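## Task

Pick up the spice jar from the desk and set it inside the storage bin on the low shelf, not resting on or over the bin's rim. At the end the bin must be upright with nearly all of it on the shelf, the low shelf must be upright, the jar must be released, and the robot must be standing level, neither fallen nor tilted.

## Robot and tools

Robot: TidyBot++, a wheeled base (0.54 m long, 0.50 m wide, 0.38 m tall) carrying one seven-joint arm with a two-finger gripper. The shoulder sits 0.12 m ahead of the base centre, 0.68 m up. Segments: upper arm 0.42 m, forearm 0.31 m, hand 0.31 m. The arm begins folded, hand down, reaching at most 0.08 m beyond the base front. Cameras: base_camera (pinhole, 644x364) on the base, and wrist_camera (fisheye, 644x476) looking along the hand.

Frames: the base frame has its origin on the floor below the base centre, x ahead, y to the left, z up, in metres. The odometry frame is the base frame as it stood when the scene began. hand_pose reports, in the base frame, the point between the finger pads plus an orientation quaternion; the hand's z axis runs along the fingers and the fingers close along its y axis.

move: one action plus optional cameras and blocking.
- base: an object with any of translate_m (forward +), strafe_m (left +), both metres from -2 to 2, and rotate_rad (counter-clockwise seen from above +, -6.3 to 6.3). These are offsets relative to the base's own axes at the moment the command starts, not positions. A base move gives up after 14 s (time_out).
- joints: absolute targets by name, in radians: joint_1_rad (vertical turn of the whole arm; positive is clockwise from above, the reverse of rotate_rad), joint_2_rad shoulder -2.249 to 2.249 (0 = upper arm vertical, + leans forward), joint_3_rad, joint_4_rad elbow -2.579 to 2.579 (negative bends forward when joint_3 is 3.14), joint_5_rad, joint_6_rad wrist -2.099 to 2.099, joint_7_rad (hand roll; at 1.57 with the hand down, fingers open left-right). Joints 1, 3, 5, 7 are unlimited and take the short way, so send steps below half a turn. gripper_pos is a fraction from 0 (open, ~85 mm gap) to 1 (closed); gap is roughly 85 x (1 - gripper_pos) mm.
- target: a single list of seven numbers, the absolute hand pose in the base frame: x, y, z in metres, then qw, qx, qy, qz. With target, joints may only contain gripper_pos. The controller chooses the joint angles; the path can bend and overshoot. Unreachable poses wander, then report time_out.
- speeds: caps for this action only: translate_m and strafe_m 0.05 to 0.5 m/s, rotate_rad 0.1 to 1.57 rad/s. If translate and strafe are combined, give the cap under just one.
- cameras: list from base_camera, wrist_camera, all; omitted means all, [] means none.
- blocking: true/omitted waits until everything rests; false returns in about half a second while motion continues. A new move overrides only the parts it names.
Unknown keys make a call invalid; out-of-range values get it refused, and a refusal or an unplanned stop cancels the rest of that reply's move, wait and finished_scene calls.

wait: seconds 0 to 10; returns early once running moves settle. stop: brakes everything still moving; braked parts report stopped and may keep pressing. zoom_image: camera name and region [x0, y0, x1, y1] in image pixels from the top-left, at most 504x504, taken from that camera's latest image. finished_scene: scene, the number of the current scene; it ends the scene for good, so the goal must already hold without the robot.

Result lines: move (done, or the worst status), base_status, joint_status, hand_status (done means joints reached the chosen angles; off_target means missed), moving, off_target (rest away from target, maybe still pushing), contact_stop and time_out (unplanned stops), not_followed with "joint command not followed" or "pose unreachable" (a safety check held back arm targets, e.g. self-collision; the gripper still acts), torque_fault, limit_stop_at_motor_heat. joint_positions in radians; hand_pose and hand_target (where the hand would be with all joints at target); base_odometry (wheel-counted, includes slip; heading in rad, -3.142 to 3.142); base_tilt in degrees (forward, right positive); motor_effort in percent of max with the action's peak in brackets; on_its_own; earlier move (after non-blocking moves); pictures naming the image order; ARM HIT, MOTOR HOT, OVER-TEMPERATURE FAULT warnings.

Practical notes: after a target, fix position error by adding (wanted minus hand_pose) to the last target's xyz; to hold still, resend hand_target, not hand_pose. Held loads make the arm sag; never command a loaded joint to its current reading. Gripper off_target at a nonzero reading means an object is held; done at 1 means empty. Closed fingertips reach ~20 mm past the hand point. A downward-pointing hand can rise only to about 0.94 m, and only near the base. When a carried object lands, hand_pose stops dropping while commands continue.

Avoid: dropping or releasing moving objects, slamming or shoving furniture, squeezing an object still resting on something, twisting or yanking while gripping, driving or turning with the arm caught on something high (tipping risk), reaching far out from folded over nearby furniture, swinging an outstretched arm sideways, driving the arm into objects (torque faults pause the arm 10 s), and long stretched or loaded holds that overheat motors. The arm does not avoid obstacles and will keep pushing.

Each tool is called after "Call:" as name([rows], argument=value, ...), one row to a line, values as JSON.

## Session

Call:
move(joints={"joint_6_rad": 0.2})

Scene clock: 1.70 s.
move: done
base_odometry: x=+0.000 y=+0.000 heading=+0.000
base_tilt: forward=+0.2 right=+0.5
base_status: not commanded
joint_positions: joint_1_rad=-0.004 joint_2_rad=-0.375 joint_3_rad=+3.165 joint_4_rad=-2.519 joint_5_rad=+0.044 joint_6_rad=+0.132 joint_7_rad=+1.553 gripper_pos=+0.000
joint_status: all done
motor_effort: joint_1_rad=+0(1) joint_2_rad=-5(5) joint_3_rad=+0(1) joint_4_rad=+19(20) joint_5_rad=+0(0) joint_6_rad=+8(9) joint_7_rad=+0(1)
hand_pose: x=+0.5107 y=-0.0046 z=+0.7698 quat_wxyz=(+0.005, +0.845, +0.002, +0.535) (m; base frame)
hand_target: x=+0.5188 y=-0.0040 z=+0.7885 quat_wxyz=(+0.005, +0.827, +0.003, +0.563) (m; base frame)
hand_status: not commanded
pictures: base_camera, wrist_camera
camera_calibration:
wrist_camera: T_world_to_cam=[[0.00562901, -0.999303, -0.0368977, 0.025202], [-0.468983, 0.0299506, -0.882699, 0.967596], [0.883189, 0.0222731, -0.468488, 0.04762], [0, 0, 0, 1]] pos_world=[0.411587, -0.00485623, 0.877335]

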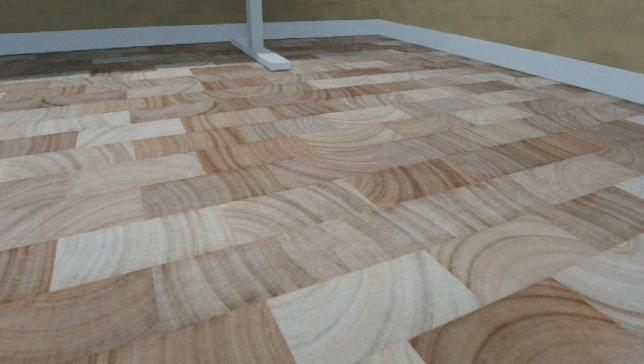

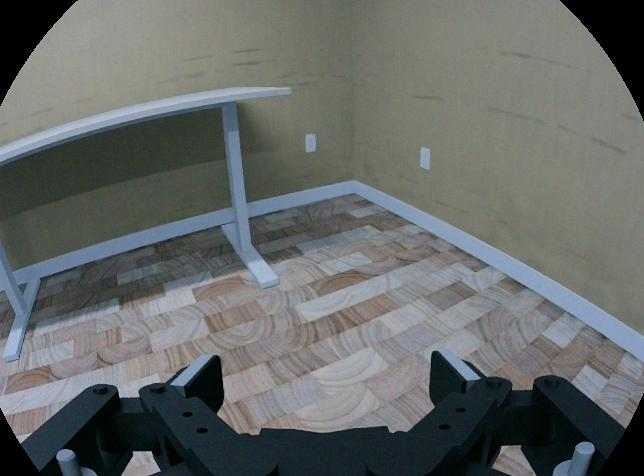

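Call:
move(base={"rotate_rad": 0.6})

Call:
zoom_image(camera="wrist_camera", region=[100, 0, 540, 300])

Scene clock: 8.30 s.
move: done
base_odometry: x=+0.000 y=+0.000 heading=+0.599
base_tilt: forward=+0.2 right=+0.4
base_status: done
joint_positions: joint_1_rad=-0.005 joint_2_rad=-0.375 joint_3_rad=+3.165 joint_4_rad=-2.519 joint_5_rad=+0.044 joint_6_rad=+0.132 joint_7_rad=+1.553 gripper_pos=+0.000
joint_status: not commanded
motor_effort: joint_1_rad=+0(1) joint_2_rad=-5(6) joint_3_rad=+0(1) joint_4_rad=+19(20) joint_5_rad=+0(0) joint_6_rad=+8(9) joint_7_rad=+0(1)
hand_pose: x=+0.5107 y=-0.0045 z=+0.7698 quat_wxyz=(+0.005, +0.845, +0.002, +0.535) (m; base frame)
hand_target: x=+0.5188 y=-0.0040 z=+0.7885 quat_wxyz=(+0.005, +0.827, +0.003, +0.563) (m; base frame)
hand_status: not commanded
pictures: base_camera, wrist_camera
camera_calibration:
wrist_camera: T_world_to_cam=[[0.00572858, -0.999301, -0.0369451, 0.0252061], [-0.468711, 0.0299526, -0.882844, 0.967698], [0.883333, 0.022374, -0.468212, 0.0473653], [0, 0, 0, 1]] pos_world=[0.411587, -0.00485635, 0.877435]

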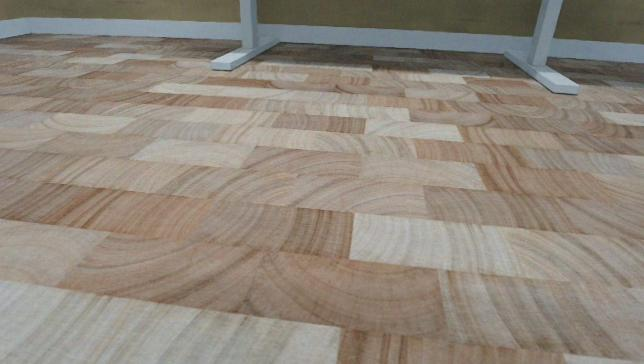

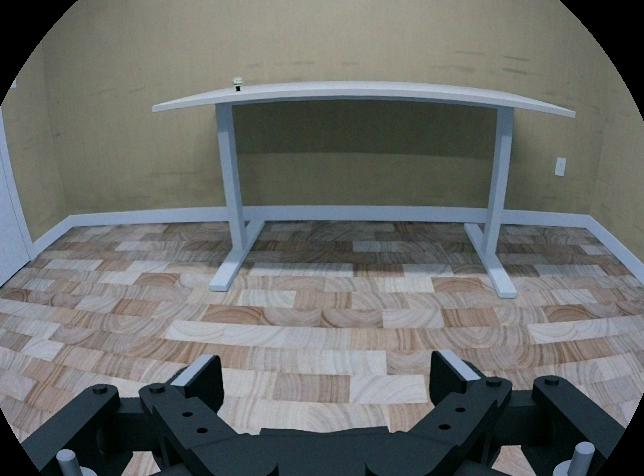

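Scaled by 1.145.

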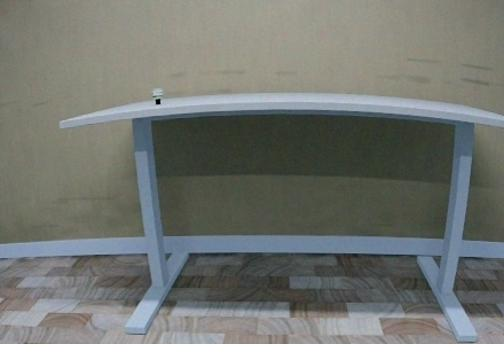

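Call:
move(target=[0.5, 0.0, 1.0, 0, 0.940, 0, 0.342], base={"translate_m": 0.9, "strafe_m": 0.32})

Call:
zoom_image(camera="wrist_camera", region=[200, 50, 450, 250])

Scene clock: 18.13 s.
move: done
base_odometry: x=+0.563 y=+0.772 heading=+0.600
base_tilt: forward=+0.2 right=+0.5
base_status: done
joint_positions: joint_1_rad=-0.005 joint_2_rad=-0.244 joint_3_rad=+3.165 joint_4_rad=-1.331 joint_5_rad=+0.044 joint_6_rad=-1.290 joint_7_rad=+1.553 gripper_pos=+0.000
joint_status: not commanded
motor_effort: joint_1_rad=+0(1) joint_2_rad=-10(12) joint_3_rad=+1(1) joint_4_rad=+19(23) joint_5_rad=+0(1) joint_6_rad=+6(9) joint_7_rad=+0(1)
hand_pose: x=+0.5110 y=-0.0210 z=+1.0116 quat_wxyz=(+0.019, +0.928, -0.020, +0.372) (m; base frame)
hand_target: x=+0.5000 y=+0.0000 z=+1.0000 quat_wxyz=(+0.000, +0.940, +0.000, +0.342) (m; base frame)
hand_status: done (0.026 m and 5.0 deg from the pose sent, 0.230 m and 24.7 deg at the start)
pictures: base_camera, wrist_camera
camera_calibration:
wrist_camera: T_world_to_cam=[[-0.0625844, -0.997661, -0.0274892, 0.0431041], [-0.750526, 0.0652011, -0.657616, 1.09857], [0.657871, -0.0205251, -0.752851, 0.56289], [0, 0, 0, 1]] pos_world=[0.456891, -0.017071, 1.14739]

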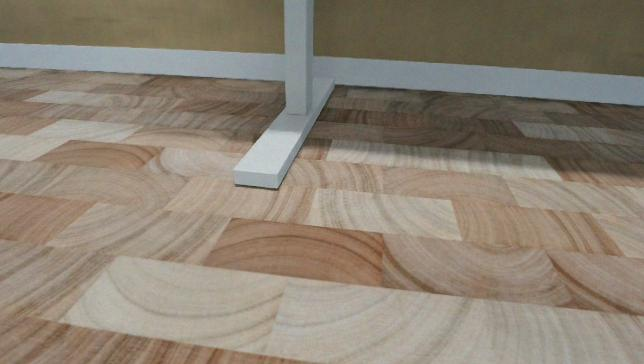

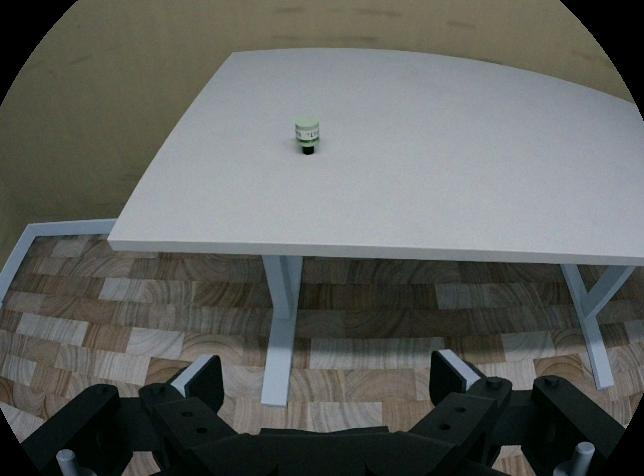

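Scaled by 2.016.

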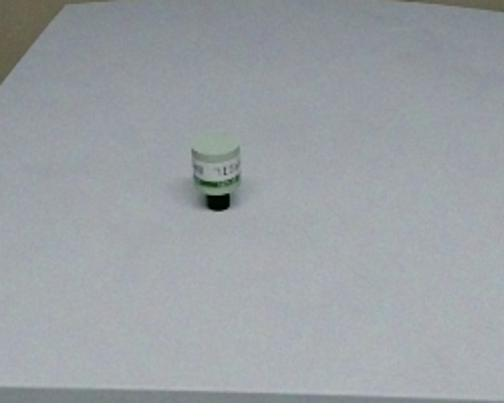

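Call:
move(base={"translate_m": 0.3}, target=[0.51, -0.01, 1.0, 0, 0.930, 0, 0.367], cameras=["wrist_camera"])

Scene clock: 30.17 s.
move: done
base_odometry: x=+0.810 y=+0.941 heading=+0.601
base_tilt: forward=+0.2 right=+0.5
base_status: done
joint_positions: joint_1_rad=-0.005 joint_2_rad=-0.245 joint_3_rad=+3.171 joint_4_rad=-1.357 joint_5_rad=+0.042 joint_6_rad=-1.287 joint_7_rad=+1.569 gripper_pos=+0.000
joint_status: not commanded
motor_effort: joint_1_rad=+0(1) joint_2_rad=-9(14) joint_3_rad=+0(1) joint_4_rad=+19(20) joint_5_rad=+0(1) joint_6_rad=+6(7) joint_7_rad=+0(1)
hand_pose: x=+0.5091 y=-0.0229 z=+1.0000 quat_wxyz=(+0.022, +0.932, -0.015, +0.362) (m; base frame)
hand_target: x=+0.5100 y=-0.0100 z=+1.0000 quat_wxyz=(+0.000, +0.930, +0.000, +0.367) (m; base frame)
hand_status: done (0.013 m and 3.1 deg from the pose sent, 0.016 m and 3.3 deg at the start)
pictures: wrist_camera
camera_calibration:
wrist_camera: T_world_to_cam=[[-0.0554015, -0.998297, -0.0182577, 0.0278824], [-0.765284, 0.0542008, -0.641407, 1.08072], [0.641304, -0.0215627, -0.766983, 0.577893], [0, 0, 0, 1]] pos_world=[0.457998, -0.0182801, 1.13693]

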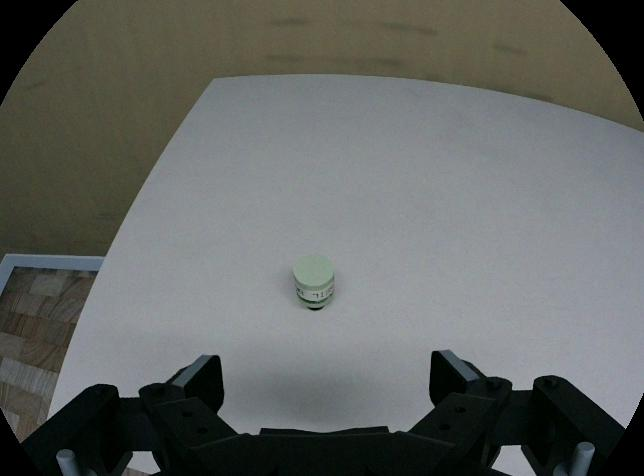

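Call:
move(target=[0.60, -0.012, 0.93, 0, 0.930, 0, 0.367], cameras=["wrist_camera"])

Scene clock: 39.57 s.
move: done
base_odometry: x=+0.810 y=+0.941 heading=+0.601
base_tilt: forward=+0.2 right=+0.4
base_status: not commanded
joint_positions: joint_1_rad=-0.005 joint_2_rad=-0.100 joint_3_rad=+3.171 joint_4_rad=-1.477 joint_5_rad=+0.035 joint_6_rad=-1.071 joint_7_rad=+1.579 gripper_pos=+0.000
joint_status: not commanded
motor_effort: joint_1_rad=+0(1) joint_2_rad=-16(20) joint_3_rad=+0(1) joint_4_rad=+20(23) joint_5_rad=+0(1) joint_6_rad=+5(7) joint_7_rad=+0(1)
hand_pose: x=+0.5843 y=-0.0203 z=+0.9215 quat_wxyz=(+0.021, +0.940, -0.006, +0.339) (m; base frame)
hand_target: x=+0.6000 y=-0.0120 z=+0.9300 quat_wxyz=(+0.000, +0.930, +0.000, +0.367) (m; base frame)
hand_status: done (0.020 m and 4.2 deg from the pose sent, 0.115 m and 3.1 deg at the start)
pictures: wrist_camera
camera_calibration:
wrist_camera: T_world_to_cam=[[-0.0391429, -0.999175, -0.0108096, 0.016719], [-0.797149, 0.0377478, -0.602601, 1.07045], [0.602512, -0.0149707, -0.79797, 0.520902], [0, 0, 0, 1]] pos_world=[0.540116, -0.0159037, 1.0609]

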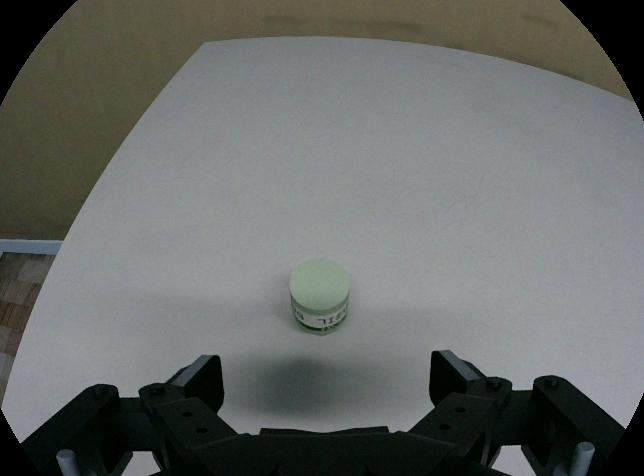

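Call:
move(target=[0.672, -0.013, 0.873, 0, 0.930, 0, 0.367], cameras=["wrist_camera"])

Scene clock: 43.47 s.
move: done
base_odometry: x=+0.810 y=+0.941 heading=+0.601
base_tilt: forward=+0.2 right=+0.5
base_status: not commanded
joint_positions: joint_1_rad=-0.004 joint_2_rad=+0.054 joint_3_rad=+3.171 joint_4_rad=-1.502 joint_5_rad=+0.021 joint_6_rad=-0.886 joint_7_rad=+1.591 gripper_pos=+0.000
joint_status: not commanded
motor_effort: joint_1_rad=+0(0) joint_2_rad=-22(25) joint_3_rad=+0(1) joint_4_rad=+21(23) joint_5_rad=+0(0) joint_6_rad=+6(7) joint_7_rad=+0(1)
hand_pose: x=+0.6565 y=-0.0169 z=+0.8683 quat_wxyz=(+0.018, +0.939, +0.001, +0.342) (m; base frame)
hand_target: x=+0.6720 y=-0.0130 z=+0.8730 quat_wxyz=(+0.000, +0.930, +0.000, +0.367) (m; base frame)
hand_status: done (0.017 m and 3.7 deg from the pose sent, 0.100 m and 4.2 deg at the start)
pictures: wrist_camera
camera_calibration:
wrist_camera: T_world_to_cam=[[-0.0236204, -0.999652, -0.0117597, 0.0130649], [-0.79411, 0.0259069, -0.607221, 1.09752], [0.607315, -0.00500432, -0.794446, 0.428852], [0, 0, 0, 1]] pos_world=[0.611414, -0.013227, 1.00729]

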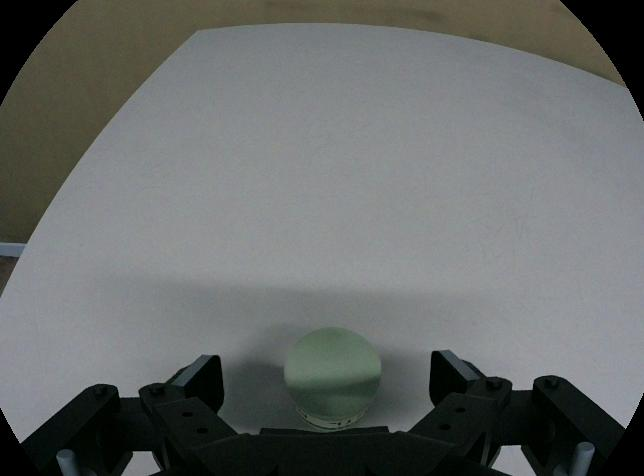

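Call:
move(joints={"gripper_pos": 0.7}, cameras=["wrist_camera"])

Scene clock: 47.50 s.
move: off_target
base_odometry: x=+0.810 y=+0.941 heading=+0.601
base_tilt: forward=+0.2 right=+0.5
base_status: not commanded
joint_positions: joint_1_rad=-0.004 joint_2_rad=+0.054 joint_3_rad=+3.171 joint_4_rad=-1.502 joint_5_rad=+0.021 joint_6_rad=-0.882 joint_7_rad=+1.591 gripper_pos=+0.643
joint_status: gripper_pos off_target (ended at +0.643, target +0.700)
motor_effort: joint_1_rad=+0(0) joint_2_rad=-22(23) joint_3_rad=+0(1) joint_4_rad=+21(21) joint_5_rad=+0(0) joint_6_rad=+5(7) joint_7_rad=+0(1)
hand_pose: x=+0.6575 y=-0.0167 z=+0.8690 quat_wxyz=(+0.018, +0.939, +0.001, +0.344) (m; base frame)
hand_target: x=+0.6720 y=-0.0130 z=+0.8730 quat_wxyz=(+0.000, +0.930, +0.000, +0.367) (m; base frame)
hand_status: not commanded
pictures: wrist_camera
camera_calibration:
wrist_camera: T_world_to_cam=[[-0.023251, -0.999656, -0.0121115, 0.0133092], [-0.791684, 0.025809, -0.610386, 1.0999], [0.610489, -0.00460356, -0.792012, 0.424692], [0, 0, 0, 1]] pos_world=[0.611812, -0.0131275, 1.00789]

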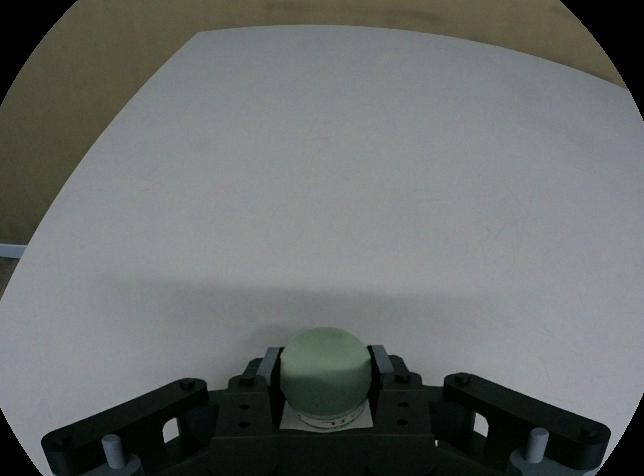

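Call:
move(target=[0.62, -0.013, 0.98, 0, 0.930, 0, 0.367], cameras=["wrist_camera"])

Call:
move(joints={"gripper_pos": 0.78}, base={"translate_m": -0.5}, cameras=[])

Call:
move(base={"rotate_rad": 2.1})

Call:
move(base={"rotate_rad": 1.04})

Scene clock: 52.80 s.
move: done
base_odometry: x=+0.810 y=+0.941 heading=+0.601
base_tilt: forward=+0.2 right=+0.5
base_status: not commanded
joint_positions: joint_1_rad=-0.004 joint_2_rad=-0.015 joint_3_rad=+3.171 joint_4_rad=-1.260 joint_5_rad=+0.021 joint_6_rad=-1.091 joint_7_rad=+1.591 gripper_pos=+0.643
joint_status: not commanded
motor_effort: joint_1_rad=+0(1) joint_2_rad=-19(25) joint_3_rad=+0(1) joint_4_rad=+21(23) joint_5_rad=+0(0) joint_6_rad=+7(7) joint_7_rad=+0(1)
hand_pose: x=+0.6350 y=-0.0173 z=+0.9875 quat_wxyz=(+0.019, +0.920, -0.001, +0.392) (m; base frame)
hand_target: x=+0.6200 y=-0.0130 z=+0.9800 quat_wxyz=(+0.000, +0.930, +0.000, +0.367) (m; base frame)
hand_status: done (0.017 m and 3.7 deg from the pose sent, 0.117 m and 3.5 deg at the start)
pictures: wrist_camera
camera_calibration:
wrist_camera: T_world_to_cam=[[-0.0260062, -0.999551, -0.0148652, 0.0181125], [-0.724928, 0.0290961, -0.68821, 1.18901], [0.688334, -0.00712151, -0.725359, 0.417], [0, 0, 0, 1]] pos_world=[0.57538, -0.0135214, 1.12103]

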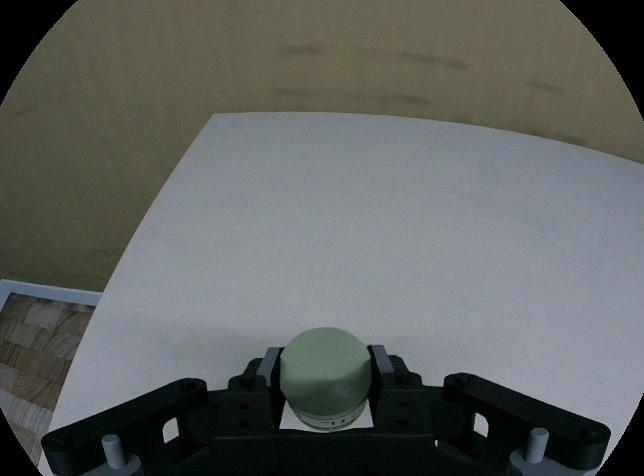

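Scene clock: 55.23 s.
move: off_target
base_odometry: x=+0.398 y=+0.659 heading=+0.602
base_tilt: forward=+0.2 right=+0.5
base_status: done
joint_positions: joint_1_rad=-0.004 joint_2_rad=-0.028 joint_3_rad=+3.172 joint_4_rad=-1.260 joint_5_rad=+0.020 joint_6_rad=-1.100 joint_7_rad=+1.591 gripper_pos=+0.643
joint_status: gripper_pos off_target (ended at +0.643, target +0.780)
motor_effort: joint_1_rad=+0(4) joint_2_rad=-19(23) joint_3_rad=+0(4) joint_4_rad=+21(22) joint_5_rad=+0(2) joint_6_rad=+7(8) joint_7_rad=+0(1)
hand_pose: x=+0.6292 y=-0.0181 z=+0.9925 quat_wxyz=(+0.019, +0.919, -0.003, +0.394) (m; base frame)
hand_target: x=+0.6200 y=-0.0130 z=+0.9800 quat_wxyz=(+0.000, +0.930, +0.000, +0.367) (m; base frame)
hand_status: not commanded
pictures: none
No camera images: "cameras" was empty.

Scene clock: 57.93 s.
move: done
base_odometry: x=+0.398 y=+0.659 heading=+2.701
base_tilt: forward=+0.2 right=+0.5
base_status: done
joint_positions: joint_1_rad=-0.003 joint_2_rad=-0.027 joint_3_rad=+3.176 joint_4_rad=-1.260 joint_5_rad=+0.019 joint_6_rad=-1.100 joint_7_rad=+1.591 gripper_pos=+0.643
joint_status: not commanded
motor_effort: joint_1_rad=+0(2) joint_2_rad=-19(22) joint_3_rad=+0(2) joint_4_rad=+21(21) joint_5_rad=+0(1) joint_6_rad=+6(7) joint_7_rad=+0(1)
hand_pose: x=+0.6296 y=-0.0199 z=+0.9917 quat_wxyz=(+0.019, +0.919, -0.005, +0.393) (m; base frame)
hand_target: x=+0.6200 y=-0.0130 z=+0.9800 quat_wxyz=(+0.000, +0.930, +0.000, +0.367) (m; base frame)
hand_status: not commanded
pictures: base_camera, wrist_camera
camera_calibration:
wrist_camera: T_world_to_cam=[[-0.0316079, -0.999351, -0.0172625, 0.0213211], [-0.722499, 0.0347789, -0.690496, 1.18891], [0.690649, -0.00935296, -0.72313, 0.42001], [0, 0, 0, 1]] pos_world=[0.56958, -0.0161133, 1.12503]

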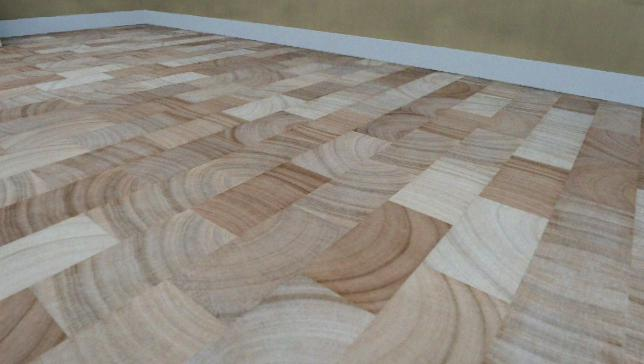

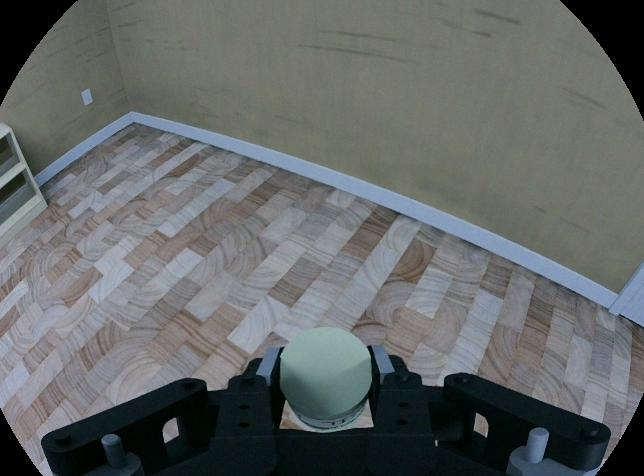

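Scene clock: 59.93 s.
move: done
base_odometry: x=+0.398 y=+0.659 heading=-2.543
base_tilt: forward=+0.1 right=+0.5
base_status: done
joint_positions: joint_1_rad=-0.006 joint_2_rad=-0.027 joint_3_rad=+3.180 joint_4_rad=-1.260 joint_5_rad=+0.015 joint_6_rad=-1.100 joint_7_rad=+1.591 gripper_pos=+0.643
joint_status: not commanded
motor_effort: joint_1_rad=+0(3) joint_2_rad=-19(21) joint_3_rad=+0(3) joint_4_rad=+21(21) joint_5_rad=+0(1) joint_6_rad=+6(7) joint_7_rad=+0(1)
hand_pose: x=+0.6297 y=-0.0195 z=+0.9917 quat_wxyz=(+0.017, +0.919, -0.005, +0.393) (m; base frame)
hand_target: x=+0.6200 y=-0.0130 z=+0.9800 quat_wxyz=(+0.000, +0.930, +0.000, +0.367) (m; base frame)
hand_status: not commanded
pictures: base_camera, wrist_camera
camera_calibration:
wrist_camera: T_world_to_cam=[[-0.0314994, -0.999286, -0.0208728, 0.0252243], [-0.722481, 0.0371946, -0.690389, 1.18889], [0.690673, -0.00666661, -0.723137, 0.419978], [0, 0, 0, 1]] pos_world=[0.56968, -0.0162143, 1.12503]

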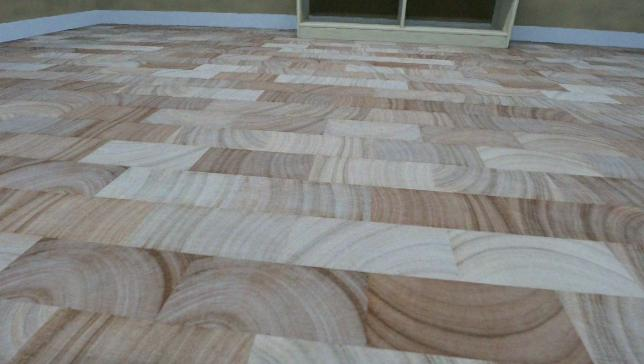

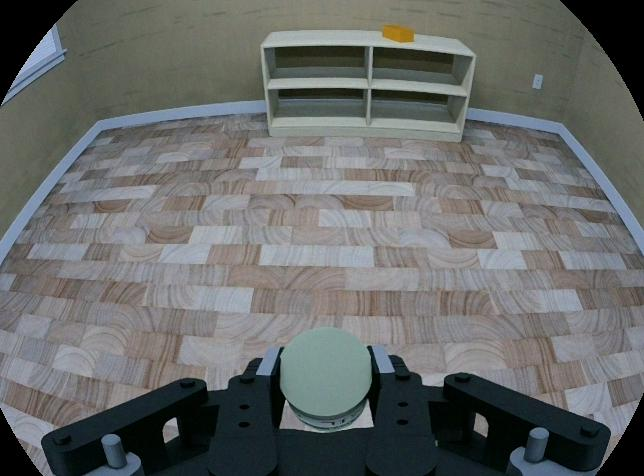

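Call:
move(base={"rotate_rad": -0.06}, cameras=[])

Call:
move(base={"translate_m": 1.65, "strafe_m": -0.37})

Call:
zoom_image(camera="wrist_camera", region=[200, 100, 450, 300])

Scene clock: 66.80 s.
move: done
base_odometry: x=+0.398 y=+0.659 heading=-2.603
base_tilt: forward=+0.2 right=+0.4
base_status: done
joint_positions: joint_1_rad=+0.002 joint_2_rad=-0.027 joint_3_rad=+3.184 joint_4_rad=-1.260 joint_5_rad=+0.015 joint_6_rad=-1.100 joint_7_rad=+1.591 gripper_pos=+0.643
joint_status: not commanded
motor_effort: joint_1_rad=+0(3) joint_2_rad=-19(19) joint_3_rad=-1(3) joint_4_rad=+21(21) joint_5_rad=+0(1) joint_6_rad=+6(7) joint_7_rad=+0(1)
hand_pose: x=+0.6295 y=-0.0258 z=+0.9917 quat_wxyz=(+0.020, +0.919, -0.011, +0.393) (m; base frame)
hand_target: x=+0.6200 y=-0.0130 z=+0.9800 quat_wxyz=(+0.000, +0.930, +0.000, +0.367) (m; base frame)
hand_status: not commanded
pictures: none
No camera images: "cameras" was empty.

Scene clock: 71.40 s.
move: done
base_odometry: x=-1.208 y=+0.129 heading=-2.601
base_tilt: forward=+0.2 right=+0.5
base_status: done
joint_positions: joint_1_rad=+0.002 joint_2_rad=-0.025 joint_3_rad=+3.184 joint_4_rad=-1.259 joint_5_rad=+0.015 joint_6_rad=-1.101 joint_7_rad=+1.591 gripper_pos=+0.643
joint_status: not commanded
motor_effort: joint_1_rad=+0(1) joint_2_rad=-19(22) joint_3_rad=+1(1) joint_4_rad=+21(21) joint_5_rad=+0(0) joint_6_rad=+7(8) joint_7_rad=+0(1)
hand_pose: x=+0.6298 y=-0.0258 z=+0.9909 quat_wxyz=(+0.020, +0.920, -0.011, +0.392) (m; base frame)
hand_target: x=+0.6200 y=-0.0130 z=+0.9800 quat_wxyz=(+0.000, +0.930, +0.000, +0.367) (m; base frame)
hand_status: not commanded
pictures: base_camera, wrist_camera
camera_calibration:
wrist_camera: T_world_to_cam=[[-0.0437815, -0.998819, -0.0210777, 0.0268873], [-0.723334, 0.0462447, -0.688948, 1.18797], [0.689109, -0.0149169, -0.724505, 0.421409], [0, 0, 0, 1]] pos_world=[0.57008, -0.0217957, 1.12433]

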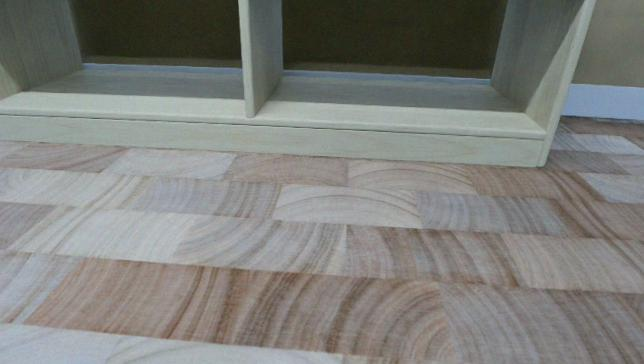

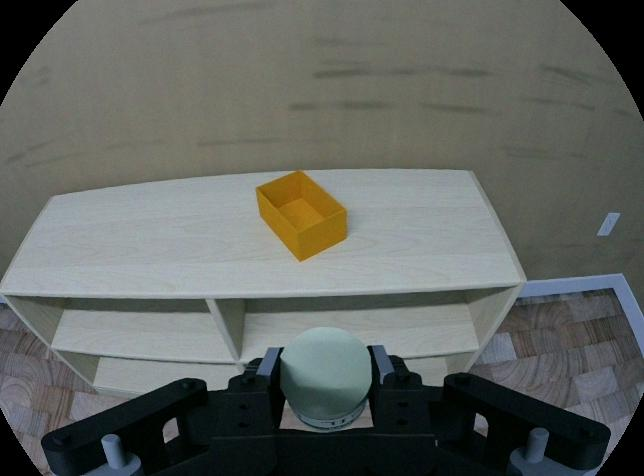

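Scaled by 2.016.

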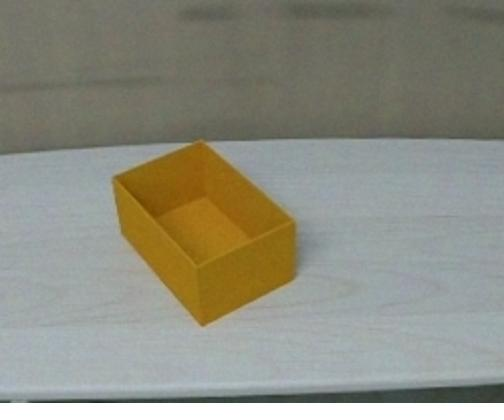

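Call:
move(base={"translate_m": 0.53}, speeds={"translate_m": 0.3}, cameras=[])

Call:
move(target=[0.53, -0.02, 0.88, 0.0195, 0.9577, 0.2791, -0.04])

Scene clock: 86.80 s.
move: done
base_odometry: x=-1.663 y=-0.143 heading=-2.602
base_tilt: forward=+0.1 right=+0.5
base_status: done
joint_positions: joint_1_rad=+0.002 joint_2_rad=-0.023 joint_3_rad=+3.184 joint_4_rad=-1.259 joint_5_rad=+0.015 joint_6_rad=-1.101 joint_7_rad=+1.591 gripper_pos=+0.643
joint_status: not commanded
motor_effort: joint_1_rad=+0(1) joint_2_rad=-19(23) joint_3_rad=+0(1) joint_4_rad=+21(21) joint_5_rad=+0(1) joint_6_rad=+6(8) joint_7_rad=+0(1)
hand_pose: x=+0.6303 y=-0.0257 z=+0.9897 quat_wxyz=(+0.020, +0.920, -0.011, +0.391) (m; base frame)
hand_target: x=+0.6200 y=-0.0130 z=+0.9800 quat_wxyz=(+0.000, +0.930, +0.000, +0.367) (m; base frame)
hand_status: not commanded
pictures: none
No camera images: "cameras" was empty.

Scene clock: 88.77 s.
move: done
base_odometry: x=-1.663 y=-0.143 heading=-2.602
base_tilt: forward=+0.2 right=+0.5
base_status: not commanded
joint_positions: joint_1_rad=+0.008 joint_2_rad=+0.317 joint_3_rad=+3.138 joint_4_rad=-0.895 joint_5_rad=+0.017 joint_6_rad=-1.924 joint_7_rad=+2.118 gripper_pos=+0.643
joint_status: not commanded
motor_effort: joint_1_rad=+0(1) joint_2_rad=-27(29) joint_3_rad=+0(1) joint_4_rad=+16(21) joint_5_rad=+0(0) joint_6_rad=+0(7) joint_7_rad=+0(1)
hand_pose: x=+0.5462 y=-0.0056 z=+0.8806 quat_wxyz=(+0.008, +0.964, +0.265, +0.001) (m; base frame)
hand_target: x=+0.5300 y=-0.0200 z=+0.8800 quat_wxyz=(+0.020, +0.959, +0.280, -0.040) (m; base frame)
hand_status: done (0.022 m and 5.2 deg from the pose sent, 0.149 m and 60.4 deg at the start)
pictures: base_camera, wrist_camera
camera_calibration:
wrist_camera: T_world_to_cam=[[0.476306, -0.879196, -0.0121195, -0.250254], [-0.877933, -0.476294, 0.048768, 0.482469], [-0.0486491, -0.0125884, -0.998737, 1.04394], [0, 0, 0, 1]] pos_world=[0.59356, 0.0229162, 1.01606]

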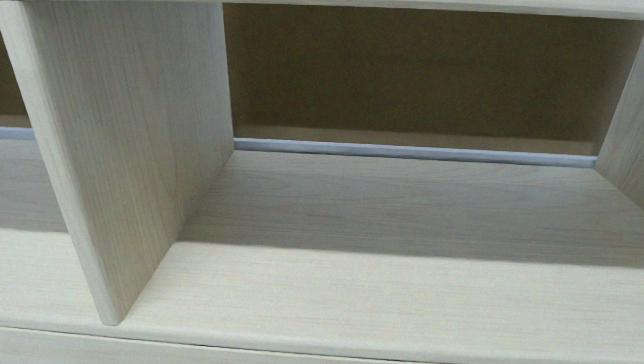

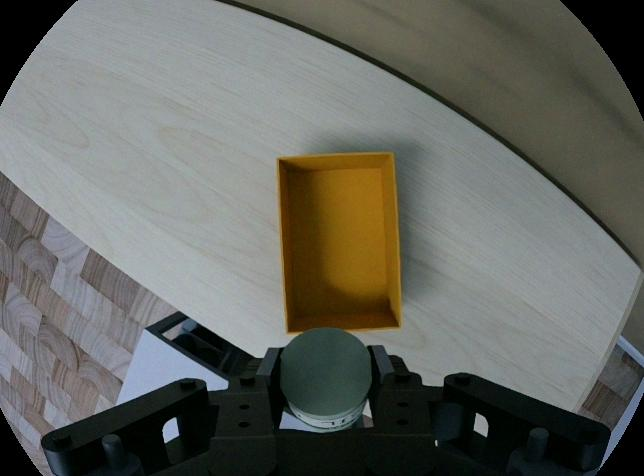

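Call:
move(target=[0.60, -0.01, 0.80, 0.0195, 0.9577, 0.2791, -0.05], cameras=["wrist_camera"])

Scene clock: 93.97 s.
move: done
base_odometry: x=-1.663 y=-0.143 heading=-2.602
base_tilt: forward=+0.2 right=+0.5
base_status: not commanded
joint_positions: joint_1_rad=+0.008 joint_2_rad=+0.487 joint_3_rad=+3.133 joint_4_rad=-0.895 joint_5_rad=+0.018 joint_6_rad=-1.889 joint_7_rad=+2.120 gripper_pos=+0.643
joint_status: not commanded
motor_effort: joint_1_rad=+0(0) joint_2_rad=-33(37) joint_3_rad=-1(2) joint_4_rad=+16(18) joint_5_rad=+0(0) joint_6_rad=-1(2) joint_7_rad=+0(1)
hand_pose: x=+0.5842 y=-0.0045 z=+0.8041 quat_wxyz=(-0.011, +0.961, +0.268, -0.064) (m; base frame)
hand_target: x=+0.6000 y=-0.0100 z=+0.8000 quat_wxyz=(+0.020, +0.959, +0.279, -0.050) (m; base frame)
hand_status: done (0.017 m and 4.1 deg from the pose sent, 0.097 m and 6.2 deg at the start)
pictures: wrist_camera
camera_calibration:
wrist_camera: T_world_to_cam=[[0.475619, -0.876145, -0.0784599, -0.214412], [-0.860419, -0.481915, 0.165643, 0.415828], [-0.182938, -0.0112746, -0.98306, 1.03518], [0, 0, 0, 1]] pos_world=[0.649139, 0.0242095, 0.931944]

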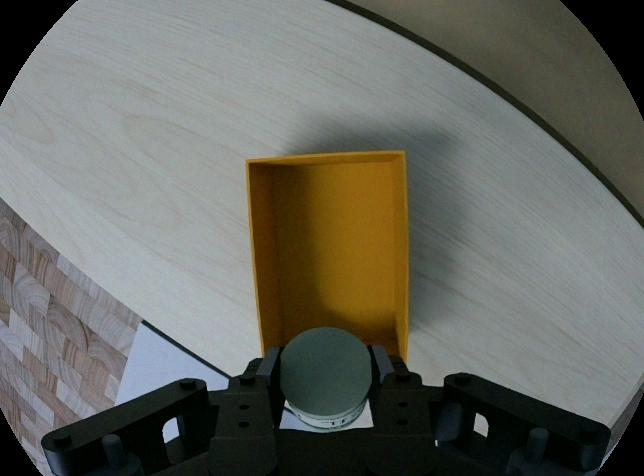

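Call:
move(target=[0.622, 0.0, 0.74, 0.0195, 0.9577, 0.2791, -0.05], cameras=["wrist_camera"])

Call:
move(target=[0.622, 0.0, 0.71, 0.0195, 0.9577, 0.2791, -0.05], cameras=["wrist_camera"])

Scene clock: 98.97 s.
move: done
base_odometry: x=-1.663 y=-0.143 heading=-2.602
base_tilt: forward=+0.3 right=+0.5
base_status: not commanded
joint_positions: joint_1_rad=+0.000 joint_2_rad=+0.524 joint_3_rad=+3.124 joint_4_rad=-0.999 joint_5_rad=+0.019 joint_6_rad=-1.749 joint_7_rad=+2.119 gripper_pos=+0.643
joint_status: not commanded
motor_effort: joint_1_rad=+0(1) joint_2_rad=-34(37) joint_3_rad=-1(2) joint_4_rad=+17(18) joint_5_rad=+0(1) joint_6_rad=+0(2) joint_7_rad=+0(0)
hand_pose: x=+0.6029 y=+0.0023 z=+0.7527 quat_wxyz=(-0.012, +0.959, +0.277, -0.064) (m; base frame)
hand_target: x=+0.6220 y=+0.0000 z=+0.7400 quat_wxyz=(+0.020, +0.959, +0.279, -0.050) (m; base frame)
hand_status: done (0.023 m and 4.0 deg from the pose sent, 0.075 m and 4.1 deg at the start)
pictures: wrist_camera
camera_calibration:
wrist_camera: T_world_to_cam=[[0.491109, -0.867295, -0.0813099, -0.228704], [-0.851557, -0.497656, 0.164892, 0.43895], [-0.183474, -0.0117398, -0.982954, 0.988366], [0, 0, 0, 1]] pos_world=[0.667449, 0.0316957, 0.880543]

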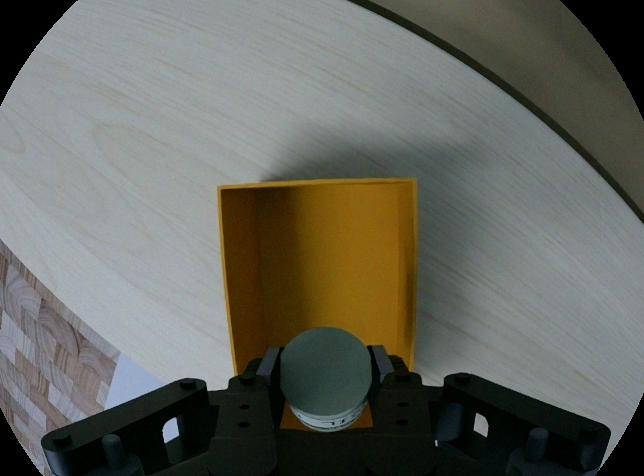

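Scene clock: 99.87 s.
move: done
base_odometry: x=-1.663 y=-0.143 heading=-2.602
base_tilt: forward=+0.2 right=+0.5
base_status: not commanded
joint_positions: joint_1_rad=+0.000 joint_2_rad=+0.526 joint_3_rad=+3.119 joint_4_rad=-1.090 joint_5_rad=+0.021 joint_6_rad=-1.656 joint_7_rad=+2.119 gripper_pos=+0.643
joint_status: not commanded
motor_effort: joint_1_rad=+0(0) joint_2_rad=-34(36) joint_3_rad=-1(2) joint_4_rad=+17(18) joint_5_rad=+0(0) joint_6_rad=-1(2) joint_7_rad=+0(1)
hand_pose: x=+0.6035 y=+0.0038 z=+0.7229 quat_wxyz=(-0.012, +0.958, +0.280, -0.064) (m; base frame)
hand_target: x=+0.6220 y=+0.0000 z=+0.7100 quat_wxyz=(+0.020, +0.959, +0.279, -0.050) (m; base frame)
hand_status: done (0.023 m and 4.0 deg from the pose sent, 0.047 m and 4.0 deg at the start)
pictures: wrist_camera
camera_calibration:
wrist_camera: T_world_to_cam=[[0.496226, -0.864312, -0.0820026, -0.232745], [-0.84853, -0.502807, 0.164867, 0.443358], [-0.183728, -0.0122298, -0.982901, 0.959328], [0, 0, 0, 1]] pos_world=[0.667952, 0.0334916, 0.850743]

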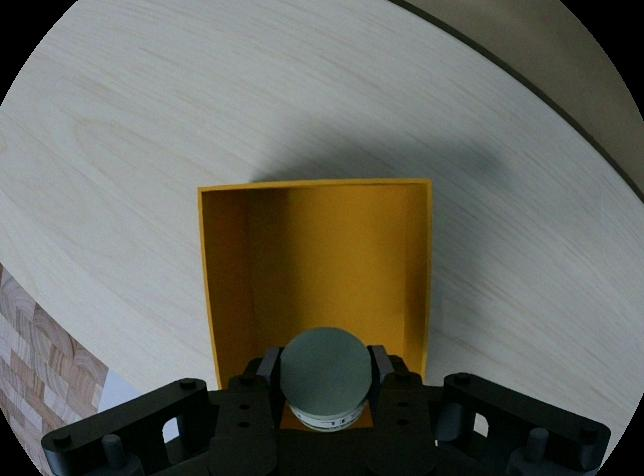

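Call:
move(target=[0.622, 0.0, 0.69, 0.0195, 0.9577, 0.2791, -0.05], cameras=[])

Call:
move(target=[0.622, 0.0, 0.682, 0.0195, 0.9577, 0.2791, -0.05], cameras=[])

Call:
move(target=[0.622, 0.0, 0.675, 0.0195, 0.9577, 0.2791, -0.05], cameras=["wrist_camera"])

Scene clock: 104.97 s.
move: done
base_odometry: x=-1.663 y=-0.143 heading=-2.602
base_tilt: forward=+0.2 right=+0.5
base_status: not commanded
joint_positions: joint_1_rad=+0.000 joint_2_rad=+0.529 joint_3_rad=+3.119 joint_4_rad=-1.146 joint_5_rad=+0.022 joint_6_rad=-1.593 joint_7_rad=+2.118 gripper_pos=+0.643
joint_status: not commanded
motor_effort: joint_1_rad=+0(0) joint_2_rad=-35(36) joint_3_rad=-1(1) joint_4_rad=+16(18) joint_5_rad=+0(0) joint_6_rad=+0(2) joint_7_rad=+0(0)
hand_pose: x=+0.6046 y=+0.0038 z=+0.7036 quat_wxyz=(-0.012, +0.958, +0.280, -0.062) (m; base frame)
hand_target: x=+0.6220 y=+0.0000 z=+0.6900 quat_wxyz=(+0.020, +0.959, +0.279, -0.050) (m; base frame)
hand_status: done (0.022 m and 3.8 deg from the pose sent, 0.038 m and 4.0 deg at the start)
pictures: none
No camera images: "cameras" was empty.

Scene clock: 105.57 s.
move: done
base_odometry: x=-1.663 y=-0.143 heading=-2.602
base_tilt: forward=+0.2 right=+0.5
base_status: not commanded
joint_positions: joint_1_rad=+0.000 joint_2_rad=+0.530 joint_3_rad=+3.118 joint_4_rad=-1.165 joint_5_rad=+0.022 joint_6_rad=-1.568 joint_7_rad=+2.117 gripper_pos=+0.643
joint_status: not commanded
motor_effort: joint_1_rad=+0(0) joint_2_rad=-34(36) joint_3_rad=+0(1) joint_4_rad=+17(17) joint_5_rad=+0(0) joint_6_rad=-1(2) joint_7_rad=+0(1)
hand_pose: x=+0.6055 y=+0.0041 z=+0.6971 quat_wxyz=(-0.011, +0.958, +0.280, -0.060) (m; base frame)
hand_target: x=+0.6220 y=+0.0000 z=+0.6820 quat_wxyz=(+0.020, +0.959, +0.279, -0.050) (m; base frame)
hand_status: done (0.023 m and 3.7 deg from the pose sent, 0.028 m and 3.8 deg at the start)
pictures: none
No camera images: "cameras" was empty.

Scene clock: 106.17 s.
move: done
base_odometry: x=-1.663 y=-0.143 heading=-2.602
base_tilt: forward=+0.2 right=+0.5
base_status: not commanded
joint_positions: joint_1_rad=+0.000 joint_2_rad=+0.531 joint_3_rad=+3.117 joint_4_rad=-1.183 joint_5_rad=+0.023 joint_6_rad=-1.547 joint_7_rad=+2.115 gripper_pos=+0.643
joint_status: not commanded
motor_effort: joint_1_rad=+0(0) joint_2_rad=-34(35) joint_3_rad=-1(2) joint_4_rad=+16(17) joint_5_rad=+0(0) joint_6_rad=-1(1) joint_7_rad=+0(1)
hand_pose: x=+0.6060 y=+0.0043 z=+0.6913 quat_wxyz=(-0.010, +0.958, +0.280, -0.059) (m; base frame)
hand_target: x=+0.6220 y=+0.0000 z=+0.6750 quat_wxyz=(+0.020, +0.959, +0.279, -0.050) (m; base frame)
hand_status: done (0.023 m and 3.5 deg from the pose sent, 0.028 m and 3.7 deg at the start)
pictures: wrist_camera
camera_calibration:
wrist_camera: T_world_to_cam=[[0.496754, -0.864648, -0.0749595, -0.24122], [-0.850777, -0.502207, 0.154811, 0.459267], [-0.171502, -0.0131293, -0.985096, 0.922873], [0, 0, 0, 1]] pos_world=[0.668835, 0.0341933, 0.819937]

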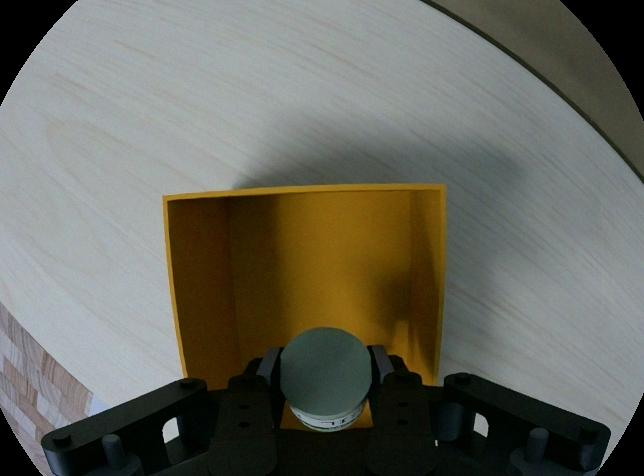

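Call:
move(target=[0.620, 0.003, 0.668, 0.0195, 0.9577, 0.2791, -0.05], cameras=[])

Call:
move(target=[0.620, 0.003, 0.661, 0.0195, 0.9577, 0.2791, -0.05], cameras=[])

Call:
move(target=[0.620, 0.003, 0.655, 0.0195, 0.9577, 0.2791, -0.05], cameras=["wrist_camera"])

Scene clock: 111.13 s.
move: done
base_odometry: x=-1.663 y=-0.143 heading=-2.602
base_tilt: forward=+0.2 right=+0.5
base_status: not commanded
joint_positions: joint_1_rad=+0.000 joint_2_rad=+0.532 joint_3_rad=+3.115 joint_4_rad=-1.208 joint_5_rad=+0.024 joint_6_rad=-1.524 joint_7_rad=+2.106 gripper_pos=+0.643
joint_status: not commanded
motor_effort: joint_1_rad=+0(0) joint_2_rad=-35(35) joint_3_rad=-1(1) joint_4_rad=+16(17) joint_5_rad=+0(0) joint_6_rad=-1(2) joint_7_rad=+0(0)
hand_pose: x=+0.6039 y=+0.0051 z=+0.6829 quat_wxyz=(-0.010, +0.959, +0.277, -0.060) (m; base frame)
hand_target: x=+0.6200 y=+0.0030 z=+0.6680 quat_wxyz=(+0.020, +0.959, +0.279, -0.050) (m; base frame)
hand_status: done (0.022 m and 3.6 deg from the pose sent, 0.027 m and 3.5 deg at the start)
pictures: none
No camera images: "cameras" was empty.

Scene clock: 111.70 s.
move: done
base_odometry: x=-1.663 y=-0.143 heading=-2.602
base_tilt: forward=+0.2 right=+0.5
base_status: not commanded
joint_positions: joint_1_rad=+0.000 joint_2_rad=+0.532 joint_3_rad=+3.114 joint_4_rad=-1.224 joint_5_rad=+0.025 joint_6_rad=-1.504 joint_7_rad=+2.105 gripper_pos=+0.643
joint_status: not commanded
motor_effort: joint_1_rad=+0(1) joint_2_rad=-34(35) joint_3_rad=+0(1) joint_4_rad=+16(17) joint_5_rad=+0(0) joint_6_rad=-1(1) joint_7_rad=+0(1)
hand_pose: x=+0.6045 y=+0.0053 z=+0.6776 quat_wxyz=(-0.010, +0.959, +0.277, -0.058) (m; base frame)
hand_target: x=+0.6200 y=+0.0030 z=+0.6610 quat_wxyz=(+0.020, +0.959, +0.279, -0.050) (m; base frame)
hand_status: done (0.023 m and 3.5 deg from the pose sent, 0.027 m and 3.6 deg at the start)
pictures: none
No camera images: "cameras" was empty.

Scene clock: 112.27 s.
move: done
base_odometry: x=-1.663 y=-0.143 heading=-2.602
base_tilt: forward=+0.2 right=+0.4
base_status: not commanded
joint_positions: joint_1_rad=+0.000 joint_2_rad=+0.533 joint_3_rad=+3.113 joint_4_rad=-1.237 joint_5_rad=+0.026 joint_6_rad=-1.487 joint_7_rad=+2.103 gripper_pos=+0.643
joint_status: not commanded
motor_effort: joint_1_rad=+0(0) joint_2_rad=-35(35) joint_3_rad=+0(1) joint_4_rad=+17(17) joint_5_rad=+0(0) joint_6_rad=-1(1) joint_7_rad=+0(0)
hand_pose: x=+0.6050 y=+0.0054 z=+0.6728 quat_wxyz=(-0.009, +0.959, +0.276, -0.057) (m; base frame)
hand_target: x=+0.6200 y=+0.0030 z=+0.6550 quat_wxyz=(+0.020, +0.959, +0.279, -0.050) (m; base frame)
hand_status: done (0.023 m and 3.4 deg from the pose sent, 0.028 m and 3.5 deg at the start)
pictures: wrist_camera
camera_calibration:
wrist_camera: T_world_to_cam=[[0.491301, -0.868014, -0.0719432, -0.239818], [-0.854583, -0.496355, 0.152706, 0.465465], [-0.16826, -0.013543, -0.98565, 0.902926], [0, 0, 0, 1]] pos_world=[0.667528, 0.0350991, 0.801636]

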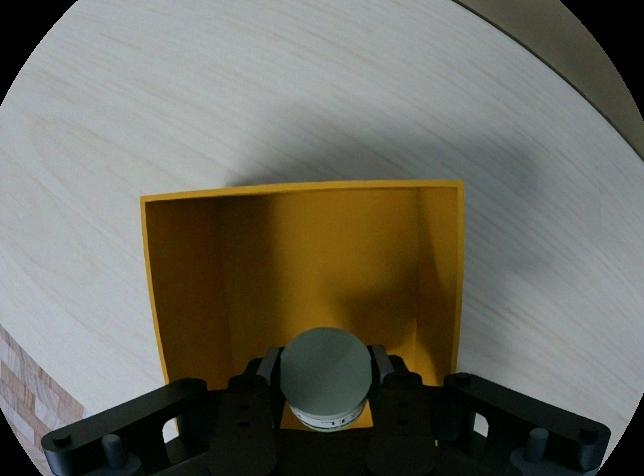

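Call:
move(target=[0.619, 0.004, 0.650, 0.0195, 0.9577, 0.2791, -0.05], cameras=[])

Call:
move(target=[0.619, 0.004, 0.645, 0.0195, 0.9577, 0.2791, -0.05], cameras=["wrist_camera"])

Scene clock: 117.93 s.
move: done
base_odometry: x=-1.663 y=-0.143 heading=-2.602
base_tilt: forward=+0.2 right=+0.5
base_status: not commanded
joint_positions: joint_1_rad=+0.000 joint_2_rad=+0.535 joint_3_rad=+3.112 joint_4_rad=-1.252 joint_5_rad=+0.026 joint_6_rad=-1.471 joint_7_rad=+2.099 gripper_pos=+0.643
joint_status: not commanded
motor_effort: joint_1_rad=+0(0) joint_2_rad=-34(35) joint_3_rad=-1(1) joint_4_rad=+16(17) joint_5_rad=+0(0) joint_6_rad=+0(2) joint_7_rad=+0(1)
hand_pose: x=+0.6040 y=+0.0058 z=+0.6675 quat_wxyz=(-0.009, +0.960, +0.275, -0.058) (m; base frame)
hand_target: x=+0.6190 y=+0.0040 z=+0.6500 quat_wxyz=(+0.020, +0.959, +0.279, -0.050) (m; base frame)
hand_status: done (0.023 m and 3.4 deg from the pose sent, 0.027 m and 3.4 deg at the start)
pictures: none
No camera images: "cameras" was empty.

Scene clock: 118.43 s.
move: done
base_odometry: x=-1.663 y=-0.143 heading=-2.602
base_tilt: forward=+0.2 right=+0.5
base_status: not commanded
joint_positions: joint_1_rad=+0.000 joint_2_rad=+0.534 joint_3_rad=+3.111 joint_4_rad=-1.255 joint_5_rad=+0.031 joint_6_rad=-1.465 joint_7_rad=+2.097 gripper_pos=+0.643
joint_status: not commanded
motor_effort: joint_1_rad=+0(0) joint_2_rad=-30(34) joint_3_rad=-1(2) joint_4_rad=+14(16) joint_5_rad=+0(1) joint_6_rad=+0(1) joint_7_rad=+0(1)
hand_pose: x=+0.6050 y=+0.0048 z=+0.6670 quat_wxyz=(-0.007, +0.960, +0.275, -0.056) (m; base frame)
hand_target: x=+0.6190 y=+0.0040 z=+0.6450 quat_wxyz=(+0.020, +0.959, +0.279, -0.050) (m; base frame)
hand_status: done (0.026 m and 3.1 deg from the pose sent, 0.027 m and 3.4 deg at the start)
pictures: wrist_camera
camera_calibration:
wrist_camera: T_world_to_cam=[[0.488831, -0.869848, -0.0664019, -0.243085], [-0.856665, -0.493015, 0.151862, 0.467974], [-0.164834, -0.0173506, -0.986169, 0.89543], [0, 0, 0, 1]] pos_world=[0.667321, 0.0348068, 0.795836]

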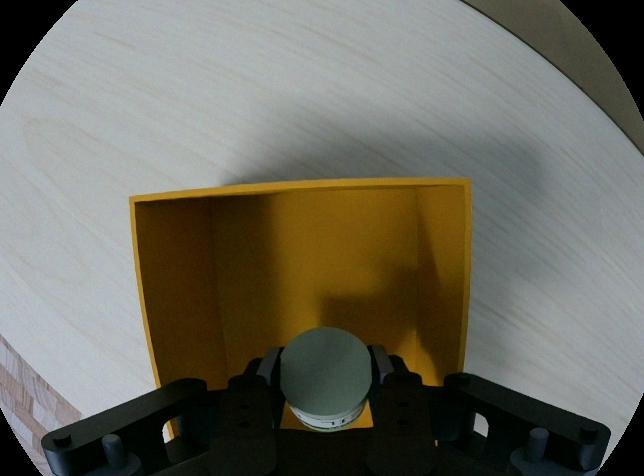

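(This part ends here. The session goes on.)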